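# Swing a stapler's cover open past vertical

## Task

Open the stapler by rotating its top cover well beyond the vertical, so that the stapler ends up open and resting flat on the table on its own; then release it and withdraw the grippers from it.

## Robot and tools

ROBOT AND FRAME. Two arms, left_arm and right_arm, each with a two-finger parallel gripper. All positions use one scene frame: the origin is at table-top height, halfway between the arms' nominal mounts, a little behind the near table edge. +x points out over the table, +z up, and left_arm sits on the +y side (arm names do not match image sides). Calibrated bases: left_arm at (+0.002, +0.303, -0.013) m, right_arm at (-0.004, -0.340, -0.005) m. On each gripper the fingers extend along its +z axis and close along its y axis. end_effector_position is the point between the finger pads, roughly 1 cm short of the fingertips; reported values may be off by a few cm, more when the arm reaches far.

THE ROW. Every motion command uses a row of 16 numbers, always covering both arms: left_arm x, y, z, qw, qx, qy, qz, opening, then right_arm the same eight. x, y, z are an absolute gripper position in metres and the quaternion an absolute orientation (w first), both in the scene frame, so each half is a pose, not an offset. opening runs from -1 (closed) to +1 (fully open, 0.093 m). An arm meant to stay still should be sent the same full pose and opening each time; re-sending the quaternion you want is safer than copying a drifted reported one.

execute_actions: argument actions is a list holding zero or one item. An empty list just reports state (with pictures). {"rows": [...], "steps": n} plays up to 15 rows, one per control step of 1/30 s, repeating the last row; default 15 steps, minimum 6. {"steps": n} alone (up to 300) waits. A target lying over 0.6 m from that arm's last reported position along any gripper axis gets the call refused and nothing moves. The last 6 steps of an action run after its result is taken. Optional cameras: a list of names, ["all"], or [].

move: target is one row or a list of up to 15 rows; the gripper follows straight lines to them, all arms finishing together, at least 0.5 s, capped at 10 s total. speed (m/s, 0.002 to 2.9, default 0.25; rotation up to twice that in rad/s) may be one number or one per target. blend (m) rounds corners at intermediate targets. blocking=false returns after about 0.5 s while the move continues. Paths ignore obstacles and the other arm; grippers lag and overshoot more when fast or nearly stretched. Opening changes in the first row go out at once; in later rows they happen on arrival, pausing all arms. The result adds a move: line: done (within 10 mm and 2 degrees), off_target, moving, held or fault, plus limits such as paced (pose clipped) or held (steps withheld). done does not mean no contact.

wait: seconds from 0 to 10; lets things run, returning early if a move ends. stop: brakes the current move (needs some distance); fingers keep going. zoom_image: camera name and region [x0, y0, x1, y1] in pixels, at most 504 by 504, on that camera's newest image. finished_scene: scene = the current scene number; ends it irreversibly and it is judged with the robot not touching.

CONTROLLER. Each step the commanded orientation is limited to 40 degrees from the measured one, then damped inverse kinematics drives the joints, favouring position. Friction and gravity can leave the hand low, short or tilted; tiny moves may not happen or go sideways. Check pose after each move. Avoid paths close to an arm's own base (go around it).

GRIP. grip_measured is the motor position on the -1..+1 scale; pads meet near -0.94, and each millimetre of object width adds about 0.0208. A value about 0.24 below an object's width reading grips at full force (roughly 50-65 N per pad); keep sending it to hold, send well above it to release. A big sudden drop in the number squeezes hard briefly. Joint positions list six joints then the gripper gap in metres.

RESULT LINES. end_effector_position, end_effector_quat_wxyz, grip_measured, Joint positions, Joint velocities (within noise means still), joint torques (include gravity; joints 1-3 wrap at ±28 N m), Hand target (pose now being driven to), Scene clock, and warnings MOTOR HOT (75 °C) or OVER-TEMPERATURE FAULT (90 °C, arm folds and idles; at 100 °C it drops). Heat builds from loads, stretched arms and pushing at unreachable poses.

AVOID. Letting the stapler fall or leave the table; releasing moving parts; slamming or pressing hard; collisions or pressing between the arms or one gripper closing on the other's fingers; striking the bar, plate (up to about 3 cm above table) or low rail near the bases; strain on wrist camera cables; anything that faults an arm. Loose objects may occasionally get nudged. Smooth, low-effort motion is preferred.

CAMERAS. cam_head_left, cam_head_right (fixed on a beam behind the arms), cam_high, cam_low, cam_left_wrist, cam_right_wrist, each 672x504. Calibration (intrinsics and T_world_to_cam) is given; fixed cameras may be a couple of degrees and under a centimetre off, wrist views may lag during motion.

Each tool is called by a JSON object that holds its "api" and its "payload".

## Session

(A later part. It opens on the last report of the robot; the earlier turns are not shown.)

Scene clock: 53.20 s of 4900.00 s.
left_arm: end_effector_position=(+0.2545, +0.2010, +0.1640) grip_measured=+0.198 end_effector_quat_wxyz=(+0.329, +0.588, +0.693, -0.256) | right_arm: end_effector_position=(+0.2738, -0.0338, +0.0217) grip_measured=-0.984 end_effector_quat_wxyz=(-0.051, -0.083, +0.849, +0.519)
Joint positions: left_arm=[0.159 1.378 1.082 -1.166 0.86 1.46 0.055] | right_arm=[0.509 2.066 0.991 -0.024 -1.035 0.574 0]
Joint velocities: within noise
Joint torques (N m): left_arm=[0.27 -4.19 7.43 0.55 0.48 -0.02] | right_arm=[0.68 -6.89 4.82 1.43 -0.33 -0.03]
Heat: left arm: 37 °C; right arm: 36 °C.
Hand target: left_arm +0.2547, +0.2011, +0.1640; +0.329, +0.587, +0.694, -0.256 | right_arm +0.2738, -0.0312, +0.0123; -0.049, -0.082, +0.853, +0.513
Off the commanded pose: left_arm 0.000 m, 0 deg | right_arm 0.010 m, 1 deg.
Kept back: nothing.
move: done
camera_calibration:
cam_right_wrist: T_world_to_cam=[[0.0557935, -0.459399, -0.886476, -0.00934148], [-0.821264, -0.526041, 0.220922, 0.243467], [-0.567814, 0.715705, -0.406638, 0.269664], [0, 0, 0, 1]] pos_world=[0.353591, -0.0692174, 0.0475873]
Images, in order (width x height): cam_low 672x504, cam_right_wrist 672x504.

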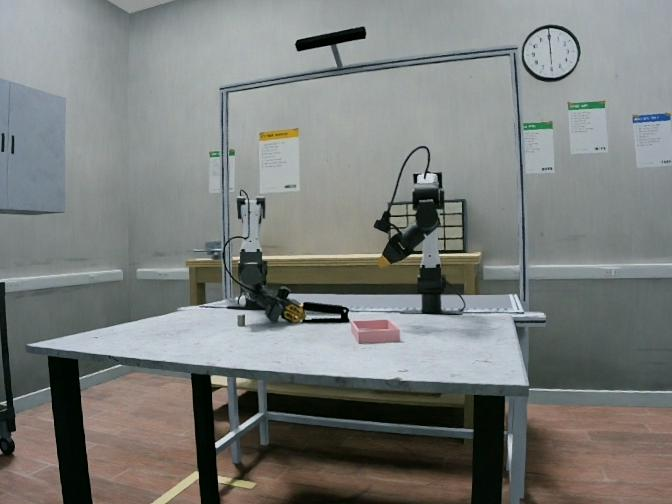

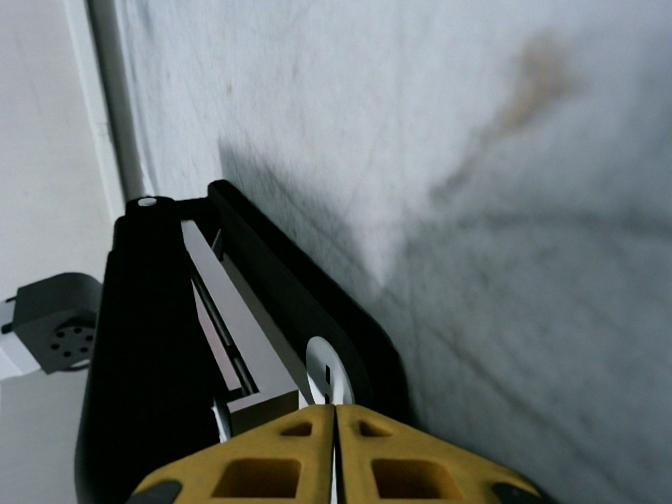

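{"api": "execute_actions", "payload": {"actions": [{"rows":[[0.2547,0.2011,0.164,0.329,0.587,0.694,-0.256,0.2,0.274,-0.031,0.014,-0.0492,-0.0818,0.8531,0.5129,-0.93],[0.2547,0.2011,0.164,0.329,0.587,0.694,-0.256,0.2,0.274,-0.031,0.015,-0.0492,-0.0818,0.8531,0.5129,-0.9],[0.2547,0.2011,0.164,0.329,0.587,0.694,-0.256,0.2,0.274,-0.031,0.016,-0.0492,-0.0818,0.8531,0.5129,-0.87],[0.2547,0.2011,0.164,0.329,0.587,0.694,-0.256,0.2,0.274,-0.030,0.017,-0.0492,-0.0818,0.8531,0.5129,-0.85],[0.2547,0.2011,0.164,0.329,0.587,0.694,-0.256,0.2,0.274,-0.030,0.018,-0.0492,-0.0818,0.8531,0.5129,-0.82],[0.2547,0.2011,0.164,0.329,0.587,0.694,-0.256,0.2,0.274,-0.029,0.019,-0.0492,-0.0818,0.8531,0.5129,-0.79],[0.2547,0.2011,0.164,0.329,0.587,0.694,-0.256,0.2,0.274,-0.028,0.020,-0.0492,-0.0818,0.8531,0.5129,-0.76],[0.2547,0.2011,0.164,0.329,0.587,0.694,-0.256,0.2,0.274,-0.028,0.021,-0.0492,-0.0818,0.8531,0.5129,-0.73],[0.2547,0.2011,0.164,0.329,0.587,0.694,-0.256,0.2,0.274,-0.028,0.022,-0.0492,-0.0818,0.8531,0.5129,-0.7]],"steps":15}]}}

{"api": "wait", "payload": {"seconds": 0.5}}

{"api": "zoom_image", "payload": {"camera": "cam_low", "region": [270, 270, 360, 335]}}

Scene clock: 54.20 s of 4900.00 s.
left_arm: end_effector_position=(+0.2545, +0.2010, +0.1640) grip_measured=+0.198 end_effector_quat_wxyz=(+0.329, +0.588, +0.693, -0.256) | right_arm: end_effector_position=(+0.2734, -0.0329, +0.0235) grip_measured=-0.717 end_effector_quat_wxyz=(-0.054, -0.081, +0.847, +0.523)
Joint positions: left_arm=[0.159 1.378 1.082 -1.166 0.86 1.46 0.055] | right_arm=[0.509 2.066 0.991 -0.018 -1.046 0.584 0.011]
Joint velocities: left_arm=[within noise] | right_arm=[-0.012 -0.002 0.027 0.051 -0.11 0.037 0.031]
Joint torques (N m): left_arm=[0.28 -4.19 7.43 0.54 0.48 -0.03] | right_arm=[1.24 -8.95 5.41 1.08 -0.09 -0.01]
Heat: left arm: 37 °C; right arm: 36 °C.
Steps of this call (1-21: nothing new was sent; 22-30: this action's first 9). Readings (end_effector_position of left_arm | right_arm):
22: (+0.2545, +0.2010, +0.1640) | (+0.2739, -0.0338, +0.0217)
23: (+0.2545, +0.2010, +0.1640) | (+0.2739, -0.0338, +0.0217)
25: (+0.2545, +0.2010, +0.1640) | (+0.2739, -0.0337, +0.0218)
29: (+0.2545, +0.2010, +0.1640) | (+0.2736, -0.0332, +0.0229)
30: the state above

Scene clock: 54.90 s of 4900.00 s.
left_arm: end_effector_position=(+0.2545, +0.2010, +0.1640) grip_measured=+0.198 end_effector_quat_wxyz=(+0.329, +0.588, +0.693, -0.256) | right_arm: end_effector_position=(+0.2733, -0.0327, +0.0240) grip_measured=-0.703 end_effector_quat_wxyz=(-0.056, -0.080, +0.846, +0.524)
Joint positions: left_arm=[0.159 1.378 1.082 -1.166 0.86 1.46 0.055] | right_arm=[0.509 2.066 0.992 -0.018 -1.049 0.586 0.011]
Joint velocities: within noise
Joint torques (N m): left_arm=[0.27 -4.21 7.45 0.54 0.48 -0.02] | right_arm=[1.44 -8.9 5.72 1.11 -0.18 -0.01]
Heat: left arm: 37 °C; right arm: 36 °C.
Hand target: left_arm +0.2547, +0.2011, +0.1640; +0.329, +0.587, +0.694, -0.256 | right_arm +0.2740, -0.0282, +0.0221; -0.049, -0.082, +0.853, +0.513
Off the commanded pose: left_arm 0.000 m, 0 deg | right_arm 0.005 m, 2 deg.
Steps of this call (1-6: your previous action's last 6; 7-21: nothing new was sent). Readings (end_effector_position of left_arm | right_arm):
1: (+0.2545, +0.2010, +0.1640) | (+0.2734, -0.0327, +0.0239)
2: (+0.2545, +0.2010, +0.1640) | (+0.2733, -0.0327, +0.0240)
4: (+0.2545, +0.2010, +0.1640) | (+0.2733, -0.0327, +0.0240)
8: (+0.2545, +0.2010, +0.1640) | (+0.2733, -0.0327, +0.0240)
21: the state above
camera_calibration:
cam_left_wrist: T_world_to_cam=[[-0.981783, -0.186543, -0.0361109, 0.294059], [-0.156622, 0.902133, -0.402026, -0.0396458], [0.107572, -0.389047, -0.914916, 0.284956], [0, 0, 0, 1]] pos_world=[0.251839, 0.201481, 0.25539]
cam_right_wrist: T_world_to_cam=[[0.046651, -0.449124, -0.892251, -0.00379202], [-0.818286, -0.529481, 0.223736, 0.242142], [-0.572915, 0.719679, -0.392213, 0.270829], [0, 0, 0, 1]] pos_world=[0.353481, -0.0684036, 0.0486633]

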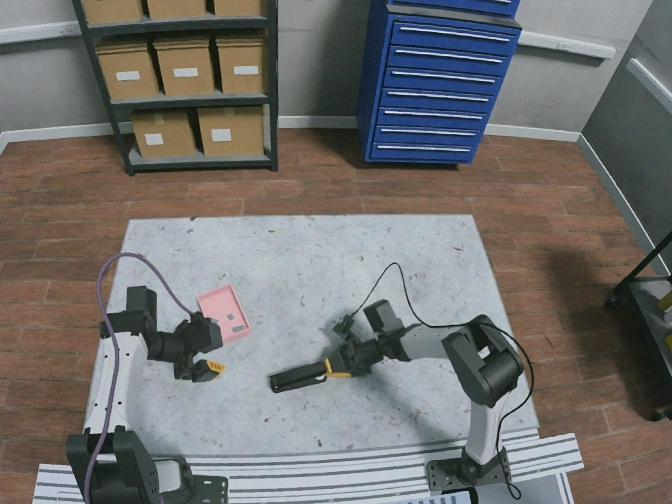

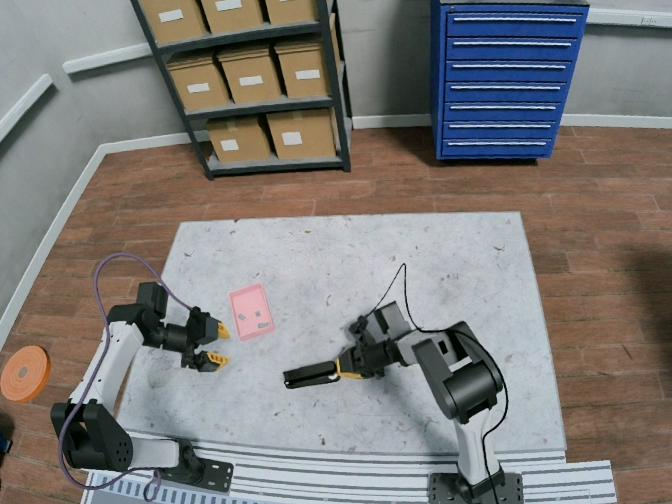

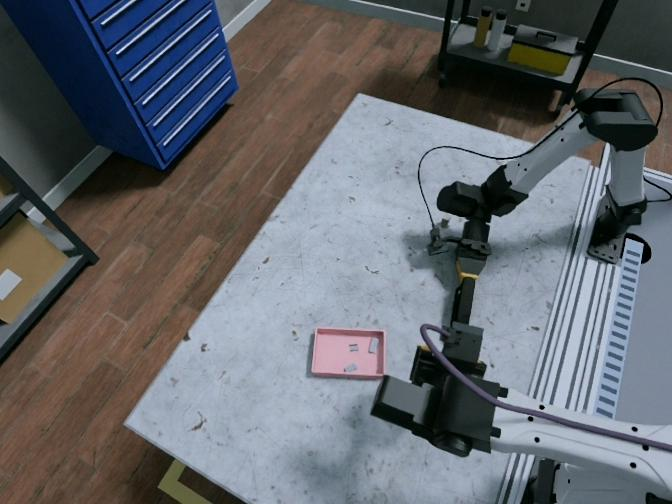

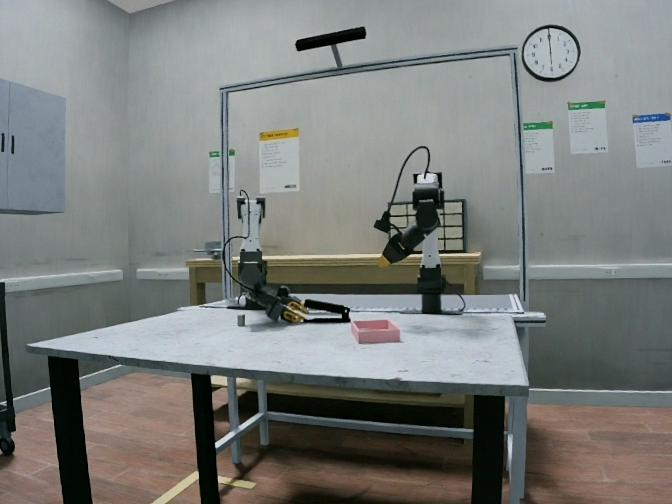

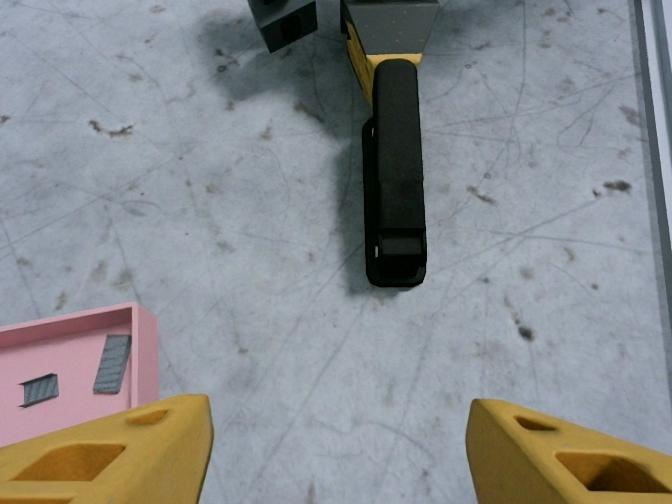

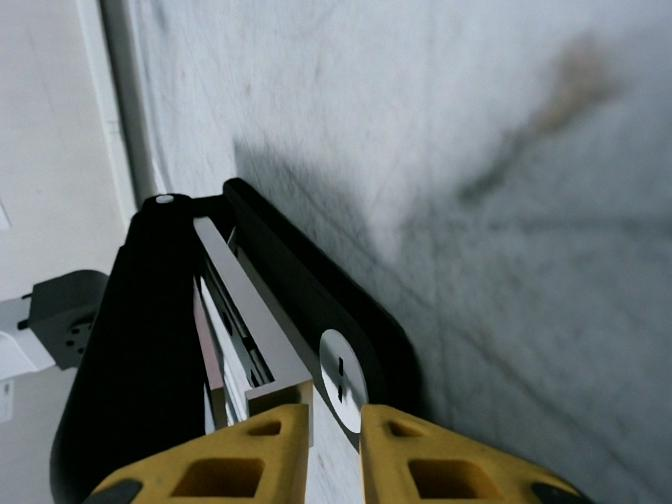

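Scaled by 5.600.

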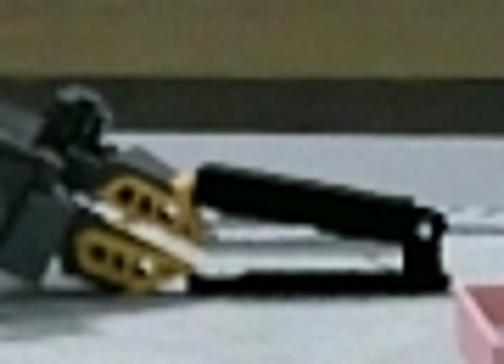

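{"api": "execute_actions", "payload": {"actions": [{"rows":[[0.2547,0.2011,0.164,0.329,0.587,0.694,-0.256,0.2,0.274,-0.028,0.0225,-0.0492,-0.0818,0.8531,0.5129,-0.67],[0.2547,0.2011,0.164,0.329,0.587,0.694,-0.256,0.2,0.274,-0.0275,0.0235,-0.0492,-0.0818,0.8531,0.5129,-0.63],[0.2547,0.2011,0.164,0.329,0.587,0.694,-0.256,0.2,0.274,-0.027,0.0245,-0.0492,-0.0818,0.8531,0.5129,-0.59],[0.2547,0.2011,0.164,0.329,0.587,0.694,-0.256,0.2,0.274,-0.0265,0.0255,-0.0492,-0.0818,0.8531,0.5129,-0.55],[0.2547,0.2011,0.164,0.329,0.587,0.694,-0.256,0.2,0.274,-0.026,0.0265,-0.0492,-0.0818,0.8531,0.5129,-0.51],[0.2547,0.2011,0.164,0.329,0.587,0.694,-0.256,0.2,0.274,-0.0255,0.0275,-0.0492,-0.0818,0.8531,0.5129,-0.47],[0.2547,0.2011,0.164,0.329,0.587,0.694,-0.256,0.2,0.274,-0.025,0.0285,-0.0492,-0.0818,0.8531,0.5129,-0.43],[0.2547,0.2011,0.164,0.329,0.587,0.694,-0.256,0.2,0.274,-0.0245,0.0295,-0.0492,-0.0818,0.8531,0.5129,-0.39],[0.2547,0.2011,0.164,0.329,0.587,0.694,-0.256,0.2,0.274,-0.024,0.0305,-0.0492,-0.0818,0.8531,0.5129,-0.35],[0.2547,0.2011,0.164,0.329,0.587,0.694,-0.256,0.2,0.274,-0.0235,0.031,-0.0492,-0.0818,0.8531,0.5129,-0.31]],"steps":15}]}}

{"api": "wait", "payload": {"seconds": 0.5}}

{"api": "zoom_image", "payload": {"camera": "cam_low", "region": [270, 270, 360, 335]}}

Scene clock: 56.07 s of 4900.00 s.
left_arm: end_effector_position=(+0.2545, +0.2010, +0.1640) grip_measured=+0.198 end_effector_quat_wxyz=(+0.329, +0.588, +0.693, -0.256) | right_arm: end_effector_position=(+0.2729, -0.0296, +0.0317) grip_measured=-0.378 end_effector_quat_wxyz=(-0.056, -0.083, +0.842, +0.530)
Joint positions: left_arm=[0.159 1.378 1.082 -1.166 0.86 1.46 0.055] | right_arm=[0.514 2.053 0.997 -0.018 -1.06 0.6 0.027]
Joint velocities: left_arm=[within noise] | right_arm=[0.027 -0.061 0.032 0.022 -0.095 0.007 0.057]
Joint torques (N m): left_arm=[0.31 -4.18 7.42 0.54 0.48 -0.02] | right_arm=[1.73 -9.05 6.23 1 -0.05 -0.09]
Heat: left arm: 37 °C; right arm: 36 °C.
Steps of this call (1-26: nothing new was sent; 27-35: this action's first 9). Readings (end_effector_position of left_arm | right_arm):
27: (+0.2545, +0.2010, +0.1640) | (+0.2732, -0.0326, +0.0243)
28: (+0.2545, +0.2010, +0.1640) | (+0.2733, -0.0324, +0.0250)
30: (+0.2545, +0.2010, +0.1640) | (+0.2732, -0.0317, +0.0269)
34: (+0.2545, +0.2010, +0.1640) | (+0.2730, -0.0301, +0.0307)
35: the state above

Scene clock: 56.77 s of 4900.00 s.
left_arm: end_effector_position=(+0.2545, +0.2010, +0.1640) grip_measured=+0.198 end_effector_quat_wxyz=(+0.329, +0.588, +0.693, -0.256) | right_arm: end_effector_position=(+0.2727, -0.0287, +0.0335) grip_measured=-0.313 end_effector_quat_wxyz=(-0.058, -0.081, +0.842, +0.530)
Joint positions: left_arm=[0.159 1.378 1.082 -1.166 0.86 1.46 0.055] | right_arm=[0.517 2.048 0.999 -0.021 -1.06 0.609 0.03]
Joint velocities: within noise
Joint torques (N m): left_arm=[0.29 -4.18 7.43 0.54 0.48 -0.02] | right_arm=[1.74 -9.11 6.28 1 -0.04 -0.05]
Heat: left arm: 37 °C; right arm: 36 °C.
Hand target: left_arm +0.2547, +0.2011, +0.1640; +0.329, +0.587, +0.694, -0.256 | right_arm +0.2739, -0.0237, +0.0312; -0.049, -0.082, +0.853, +0.514
Off the commanded pose: left_arm 0.000 m, 0 deg | right_arm 0.006 m, 3 deg.
Steps of this call (1-6: your previous action's last 6; 7-21: nothing new was sent). Readings (end_effector_position of left_arm | right_arm):
1: (+0.2545, +0.2010, +0.1640) | (+0.2729, -0.0293, +0.0326)
2: (+0.2545, +0.2010, +0.1640) | (+0.2727, -0.0288, +0.0333)
4: (+0.2545, +0.2010, +0.1640) | (+0.2726, -0.0287, +0.0334)
8: (+0.2545, +0.2010, +0.1640) | (+0.2727, -0.0287, +0.0335)
21: the state above
camera_calibration:
cam_left_wrist: T_world_to_cam=[[-0.981783, -0.186543, -0.0361109, 0.294059], [-0.156622, 0.902133, -0.402026, -0.0396458], [0.107572, -0.389047, -0.914916, 0.284956], [0, 0, 0, 1]] pos_world=[0.251839, 0.201481, 0.25539]
cam_right_wrist: T_world_to_cam=[[0.0438776, -0.436063, -0.898846, 0.00784865], [-0.815582, -0.535247, 0.219855, 0.240862], [-0.576975, 0.723436, -0.37913, 0.272071], [0, 0, 0, 1]] pos_world=[0.353077, -0.0644826, 0.0572504]

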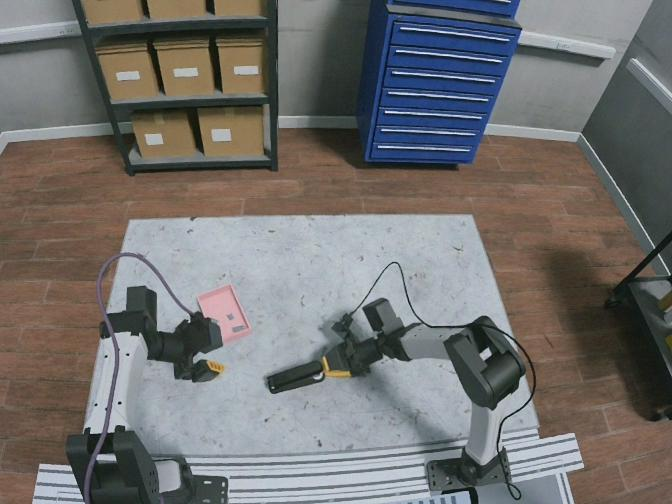

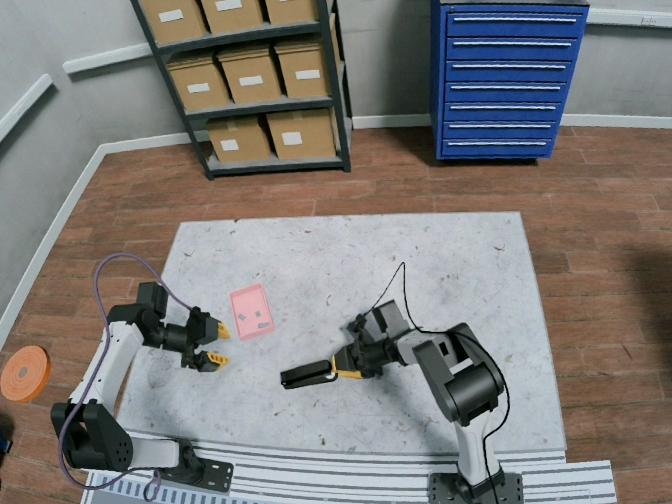

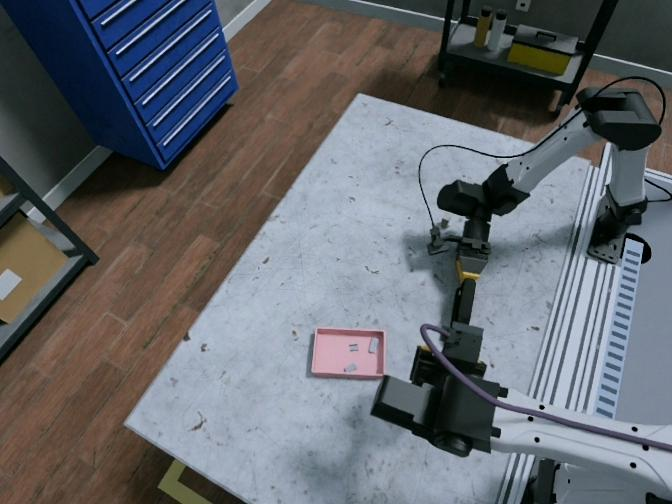

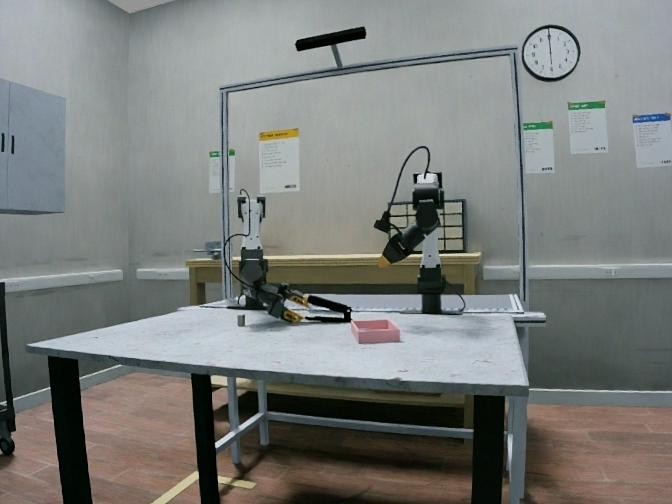

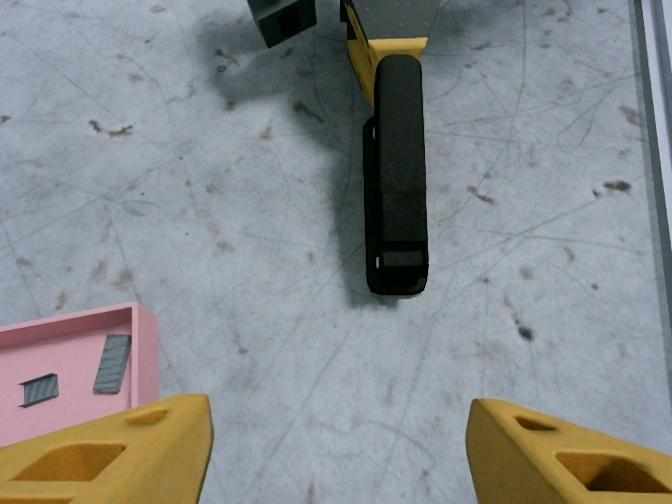

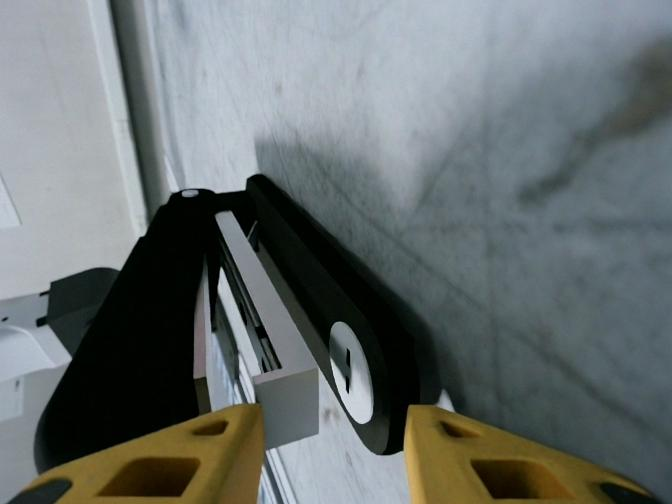

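Scaled by 5.600.

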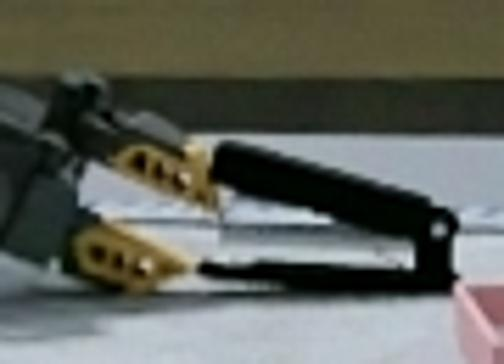

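{"api": "move", "payload": {"target": [0.2547,0.2011,0.164,0.329,0.587,0.694,-0.256,0.2,0.278,-0.058,0.05,-0.0492,-0.0818,0.8531,0.5129,-0.31], "speed": 0.05}}

{"api": "zoom_image", "payload": {"camera": "cam_low", "region": [270, 270, 360, 335]}}

Scene clock: 58.40 s of 4900.00 s.
left_arm: end_effector_position=(+0.2545, +0.2010, +0.1640) grip_measured=+0.198 end_effector_quat_wxyz=(+0.329, +0.588, +0.693, -0.256) | right_arm: end_effector_position=(+0.2701, -0.0575, +0.0340) grip_measured=-0.312 end_effector_quat_wxyz=(-0.070, -0.071, +0.853, +0.513)
Joint positions: left_arm=[0.159 1.378 1.082 -1.166 0.86 1.46 0.055] | right_arm=[0.451 2.015 1.006 -0.229 -1.06 0.467 0.03]
Joint velocities: within noise
Joint torques (N m): left_arm=[0.29 -4.19 7.43 0.54 0.48 -0.03] | right_arm=[-0.84 -11.56 6.91 0.72 -0.44 -0.21]
Heat: left arm: 36 °C; right arm: 36 °C.
Hand target: left_arm +0.2547, +0.2011, +0.1640; +0.329, +0.587, +0.694, -0.256 | right_arm +0.2778, -0.0580, +0.0499; -0.049, -0.081, +0.853, +0.513
Off the commanded pose: left_arm 0.000 m, 0 deg | right_arm 0.018 m, 3 deg.
Kept back: nothing.
move: off_target (right_arm)
camera_calibration:
cam_left_wrist: T_world_to_cam=[[-0.981783, -0.186543, -0.0361109, 0.294059], [-0.156622, 0.902133, -0.402026, -0.0396458], [0.107572, -0.389047, -0.914916, 0.284956], [0, 0, 0, 1]] pos_world=[0.251839, 0.201481, 0.25539]
cam_right_wrist: T_world_to_cam=[[0.0185048, -0.475357, -0.879599, -0.000244299], [-0.810974, -0.521692, 0.264874, 0.221206], [-0.584789, 0.708431, -0.395156, 0.293354], [0, 0, 0, 1]] pos_world=[0.350947, -0.0925363, 0.0571143]

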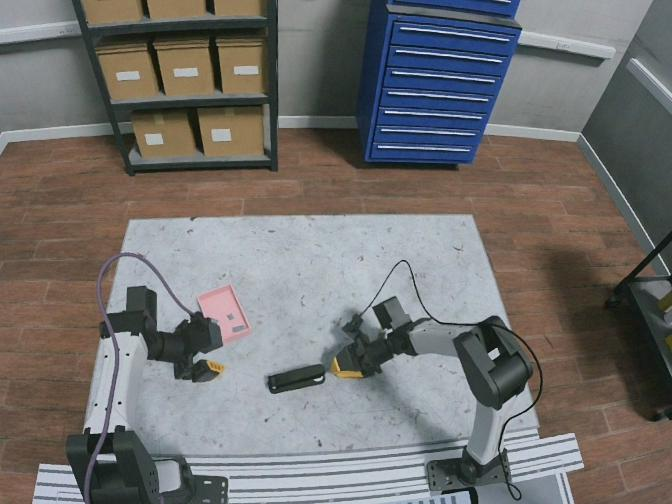

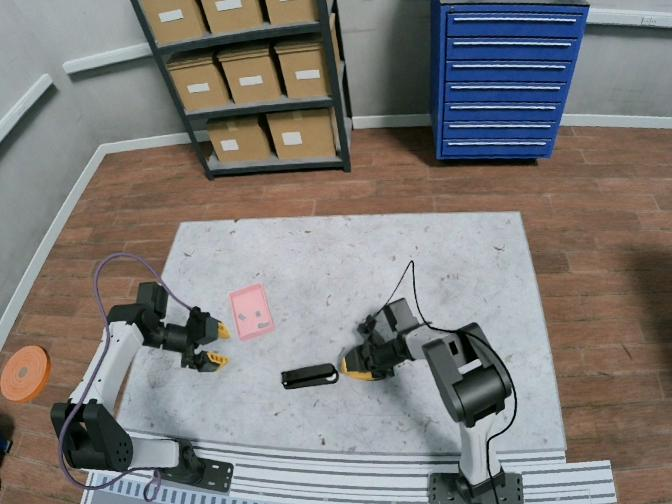

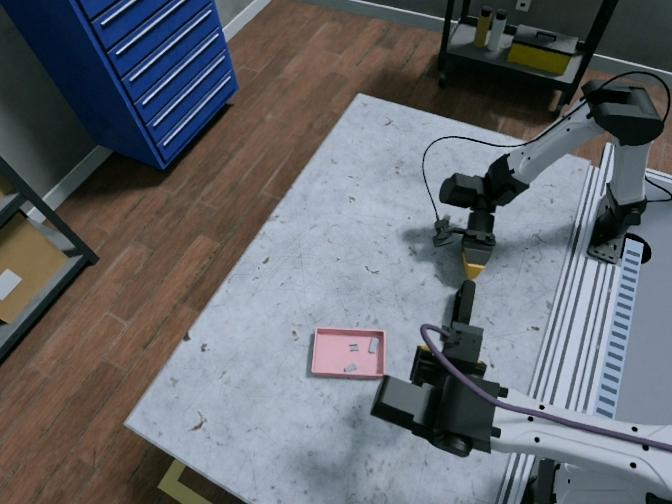

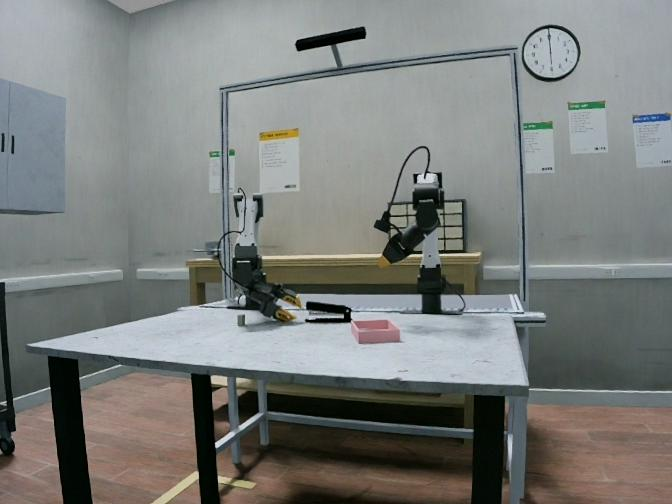

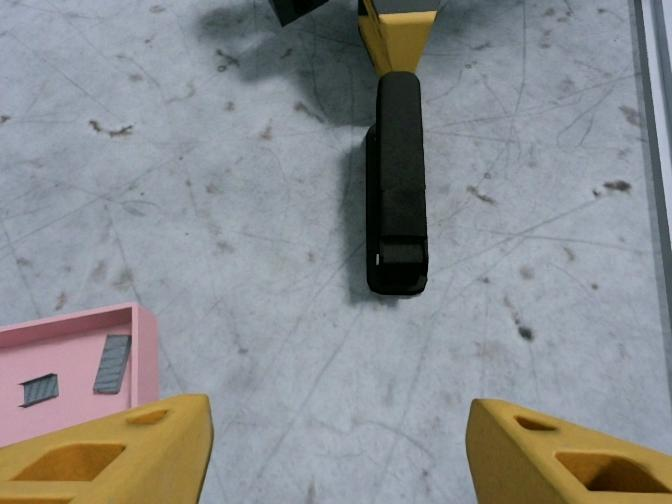

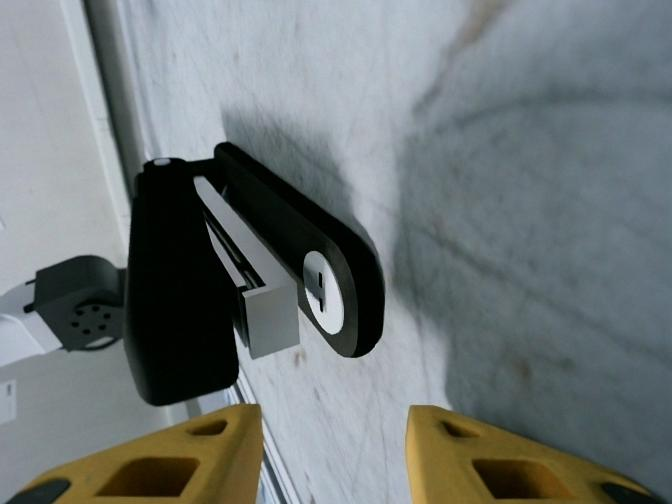

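Scaled by 5.600.

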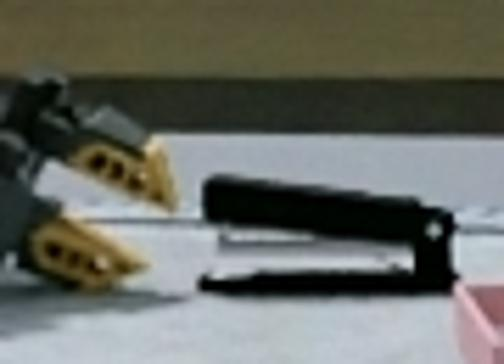

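{"api": "move", "payload": {"target": [0.23,0.175,0.075,0.036,-0.088,0.920,-0.381,-1,0.278,-0.062,0.045,-0.0492,-0.0818,0.8531,0.5129,-1], "speed": 0.2}}

{"api": "zoom_image", "payload": {"camera": "cam_low", "region": [270, 260, 400, 335]}}

Scene clock: 66.43 s of 4900.00 s.
left_arm: end_effector_position=(+0.2308, +0.1744, +0.0792) grip_measured=-0.974 end_effector_quat_wxyz=(+0.033, -0.086, +0.917, -0.387) | right_arm: end_effector_position=(+0.2700, -0.0616, +0.0331) grip_measured=-0.983 end_effector_quat_wxyz=(-0.070, -0.072, +0.854, +0.511)
Joint positions: left_arm=[0.01 1.33 0.728 -0.753 0.78 -0.321 0] | right_arm=[0.441 2.015 1.007 -0.254 -1.06 0.441 0]
Joint velocities: within noise
Joint torques (N m): left_arm=[-0.29 -4.19 5.79 1.07 0.18 -0.02] | right_arm=[-0.72 -10.62 6.28 0.78 -0.5 -0.22]
Heat: left arm: 36 °C; right arm: 38 °C.
Hand target: left_arm +0.2300, +0.1751, +0.0750; +0.036, -0.088, +0.920, -0.381 | right_arm +0.2778, -0.0620, +0.0450; -0.049, -0.082, +0.853, +0.513
Off the commanded pose: left_arm 0.004 m, 1 deg | right_arm 0.014 m, 3 deg.
Kept back: nothing.
move: off_target (right_arm)
camera_calibration:
cam_left_wrist: T_world_to_cam=[[0.135801, -0.690809, 0.71017, 0.0337091], [-0.940853, 0.134663, 0.310905, 0.204849], [-0.310409, -0.710387, -0.631662, 0.329628], [0, 0, 0, 1]] pos_world=[0.290475, 0.229865, 0.120586]
cam_right_wrist: T_world_to_cam=[[0.0191712, -0.479181, -0.877507, -0.00343244], [-0.810206, -0.521706, 0.267187, 0.218873], [-0.585831, 0.705839, -0.398237, 0.296074], [0, 0, 0, 1]] pos_world=[0.350847, -0.0964383, 0.0564157]

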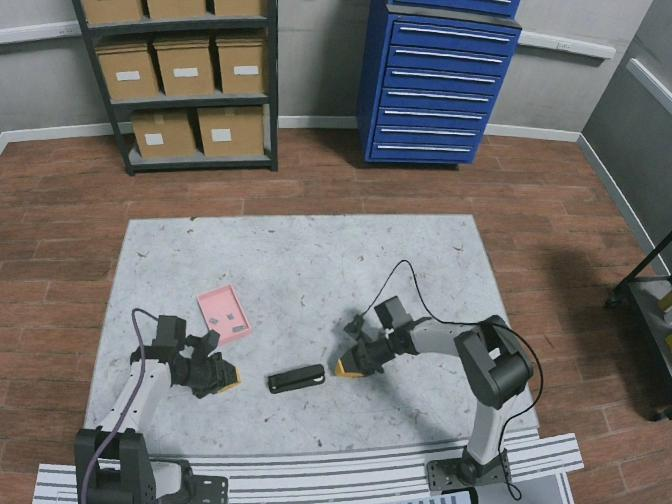

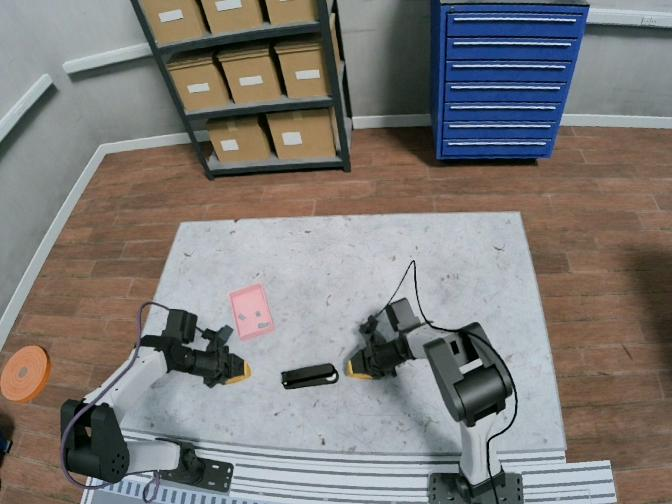

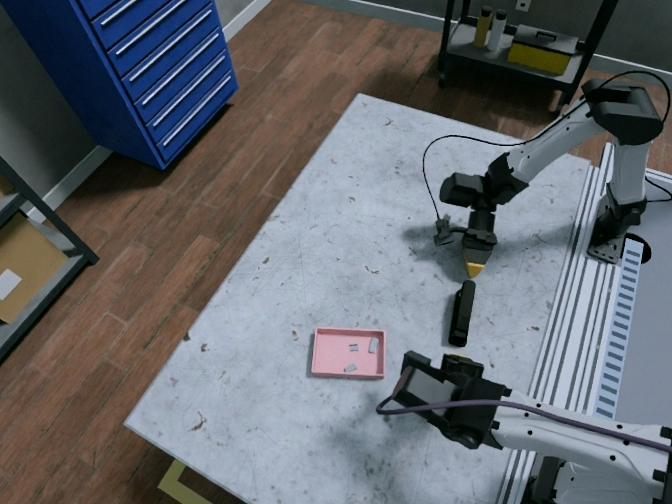

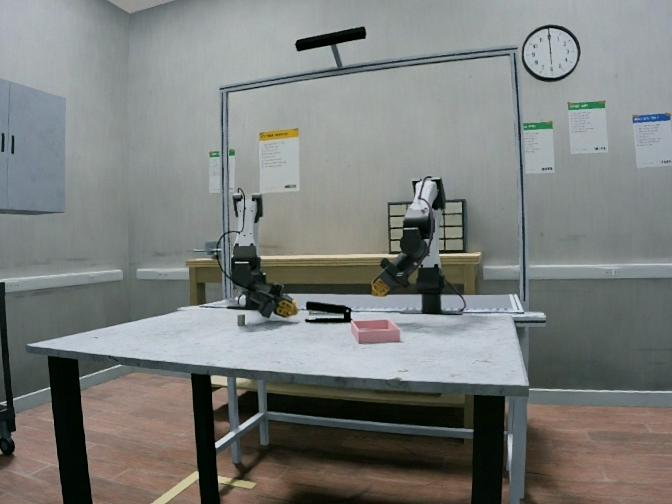

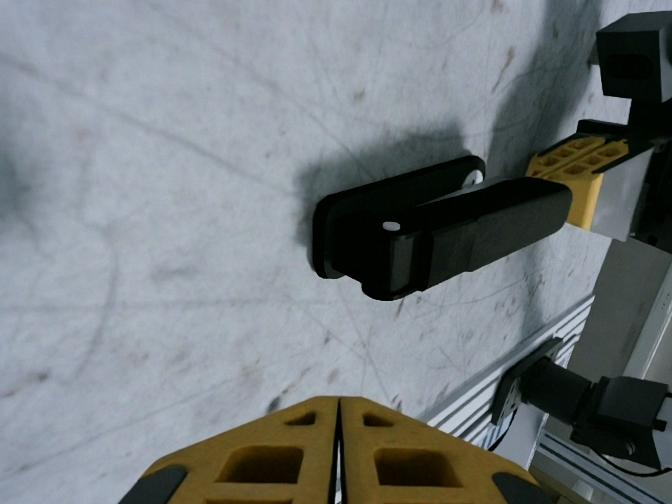

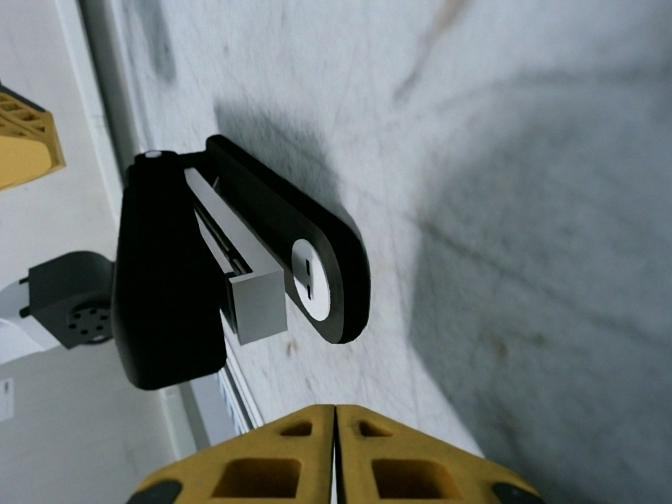

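Scaled by 3.877.

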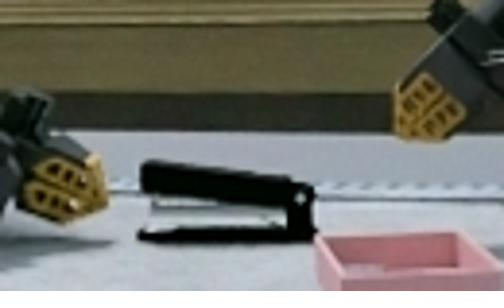

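{"api": "move", "payload": {"target": [[0.235,0.155,0.034,0.036,-0.088,0.920,-0.381,-1,0.278,-0.062,0.045,-0.0492,-0.0818,0.8531,0.5129,-1],[0.2365,0.138,0.028,0.036,-0.088,0.920,-0.381,-1,0.278,-0.062,0.045,-0.0492,-0.0818,0.8531,0.5129,-1]], "speed": 0.08, "cameras": ["cam_low","cam_left_wrist","cam_head_left"]}}

{"api": "zoom_image", "payload": {"camera": "cam_low", "region": [270, 260, 400, 335]}}

{"api": "zoom_image", "payload": {"camera": "cam_head_left", "region": [200, 330, 360, 420]}}

Scene clock: 68.30 s of 4900.00 s.
left_arm: end_effector_position=(+0.2377, +0.1368, +0.0347) grip_measured=-0.974 end_effector_quat_wxyz=(+0.036, -0.083, +0.917, -0.388) | right_arm: end_effector_position=(+0.2699, -0.0617, +0.0331) grip_measured=-0.983 end_effector_quat_wxyz=(-0.070, -0.072, +0.854, +0.511)
Joint positions: left_arm=[-0.161 1.435 0.594 -0.353 0.73 -0.543 0] | right_arm=[0.441 2.015 1.007 -0.255 -1.06 0.441 0]
Joint velocities: within noise
Joint torques (N m): left_arm=[-0.2 -3.71 5.41 1.42 0.12 -0.04] | right_arm=[-0.69 -10.63 6.31 0.79 -0.47 -0.2]
Heat: left arm: 35 °C; right arm: 39 °C.
Hand target: left_arm +0.2363, +0.1381, +0.0281; +0.036, -0.088, +0.920, -0.381 | right_arm +0.2778, -0.0620, +0.0450; -0.049, -0.082, +0.853, +0.513
Off the commanded pose: left_arm 0.007 m, 1 deg | right_arm 0.014 m, 3 deg.
Kept back: nothing.
move: off_target (right_arm)
camera_calibration:
cam_left_wrist: T_world_to_cam=[[0.128194, -0.690424, 0.711956, 0.0399786], [-0.943074, 0.137273, 0.30293, 0.230783], [-0.306882, -0.710261, -0.633524, 0.276159], [0, 0, 0, 1]] pos_world=[0.297269, 0.192067, 0.0765792]
Images, in order (width x height): cam_head_left 672x504, cam_low 672x504, cam_left_wrist 672x504.

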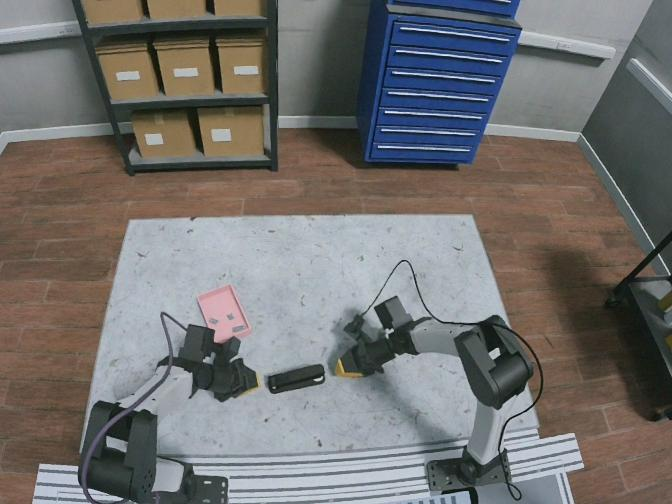

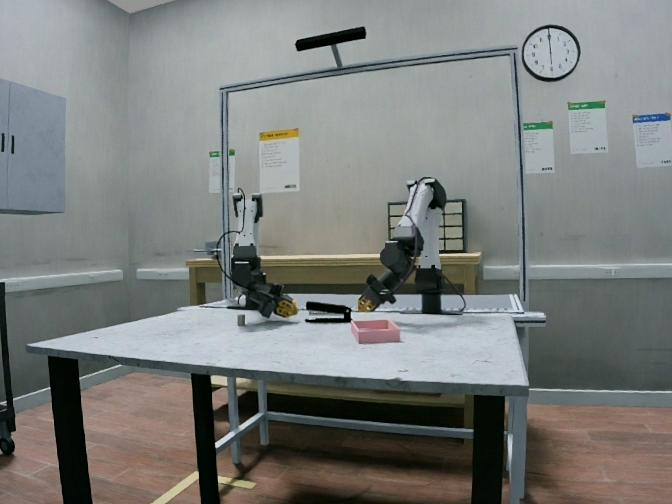

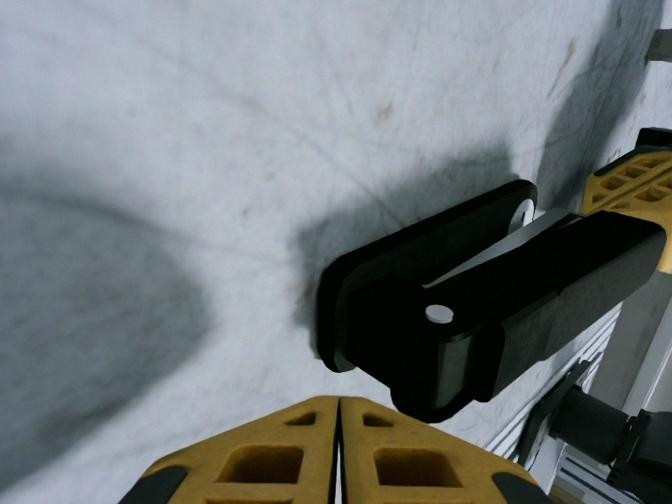

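Scaled by 3.877.

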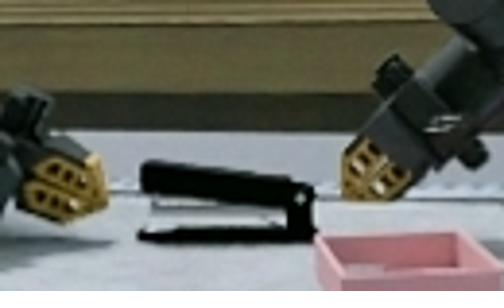

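Scaled by 3.150.

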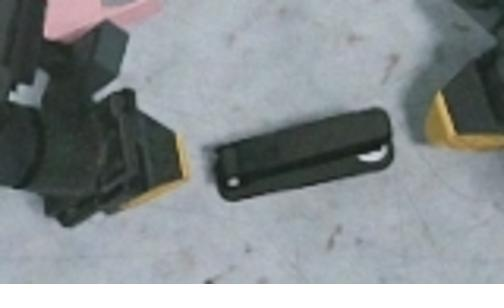

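{"api": "move", "payload": {"target": [[0.2375,0.135,0.016,0.036,-0.088,0.920,-0.381,-1,0.278,-0.062,0.045,-0.0492,-0.0818,0.8531,0.5129,-1],[0.240,0.1215,0.016,0.036,-0.088,0.920,-0.381,-1,0.278,-0.062,0.045,-0.0492,-0.0818,0.8531,0.5129,-1]], "speed": 0.05, "cameras": ["cam_low","cam_left_wrist","cam_head_left"]}}

{"api": "zoom_image", "payload": {"camera": "cam_low", "region": [270, 260, 400, 335]}}

{"api": "zoom_image", "payload": {"camera": "cam_head_left", "region": [200, 330, 360, 420]}}

Scene clock: 69.93 s of 4900.00 s.
left_arm: end_effector_position=(+0.2386, +0.1207, +0.0204) grip_measured=-0.974 end_effector_quat_wxyz=(+0.032, -0.084, +0.918, -0.387) | right_arm: end_effector_position=(+0.2699, -0.0617, +0.0331) grip_measured=-0.983 end_effector_quat_wxyz=(-0.071, -0.072, +0.854, +0.511)
Joint positions: left_arm=[-0.23 1.494 0.569 -0.224 0.704 -0.625 0] | right_arm=[0.441 2.015 1.007 -0.255 -1.06 0.441 0]
Joint velocities: within noise
Joint torques (N m): left_arm=[-0.14 -3.96 5.98 1.53 0.09 0] | right_arm=[-0.75 -10.58 6.38 0.78 -0.48 -0.2]
Heat: left arm: 35 °C; right arm: 40 °C.
Hand target: left_arm +0.2399, +0.1216, +0.0161; +0.036, -0.088, +0.920, -0.381 | right_arm +0.2778, -0.0620, +0.0450; -0.049, -0.082, +0.853, +0.513
Off the commanded pose: left_arm 0.005 m, 1 deg | right_arm 0.014 m, 3 deg.
Kept back: nothing.
move: off_target (right_arm)
camera_calibration:
cam_left_wrist: T_world_to_cam=[[0.133203, -0.691886, 0.709613, 0.0380613], [-0.940289, 0.138064, 0.311119, 0.237251], [-0.313231, -0.708683, -0.632182, 0.257219], [0, 0, 0, 1]] pos_world=[0.298583, 0.175865, 0.0617875]
Images, in order (width x height): cam_head_left 672x504, cam_low 672x504, cam_left_wrist 672x504.

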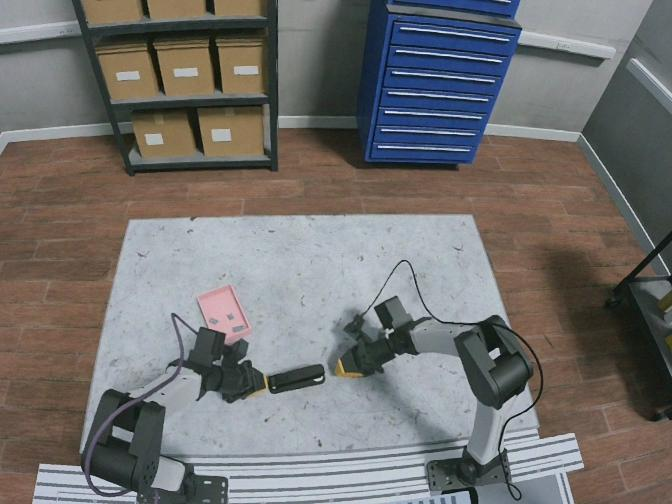

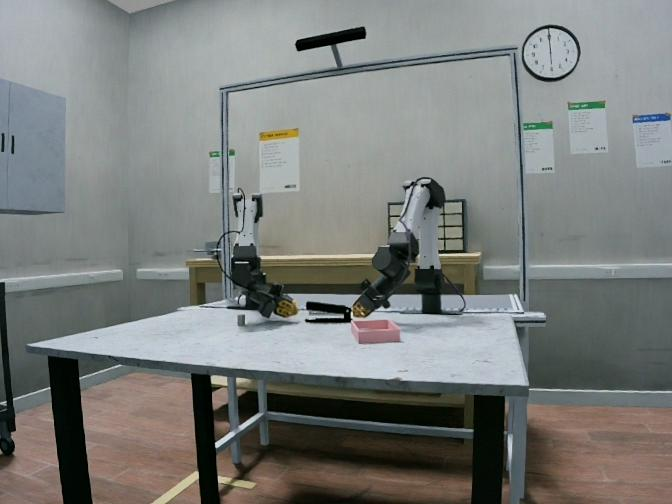

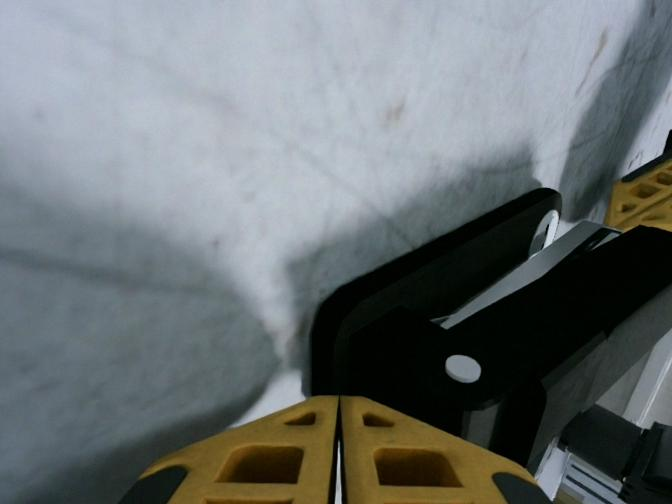

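Scaled by 3.877.

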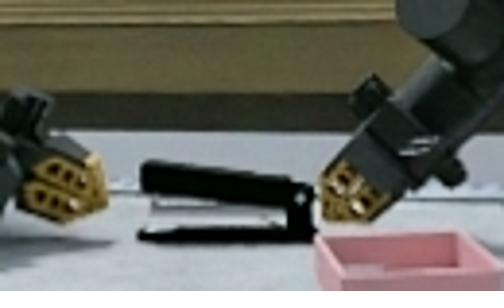

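Scaled by 3.150.

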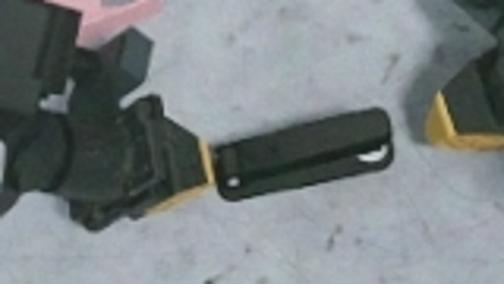

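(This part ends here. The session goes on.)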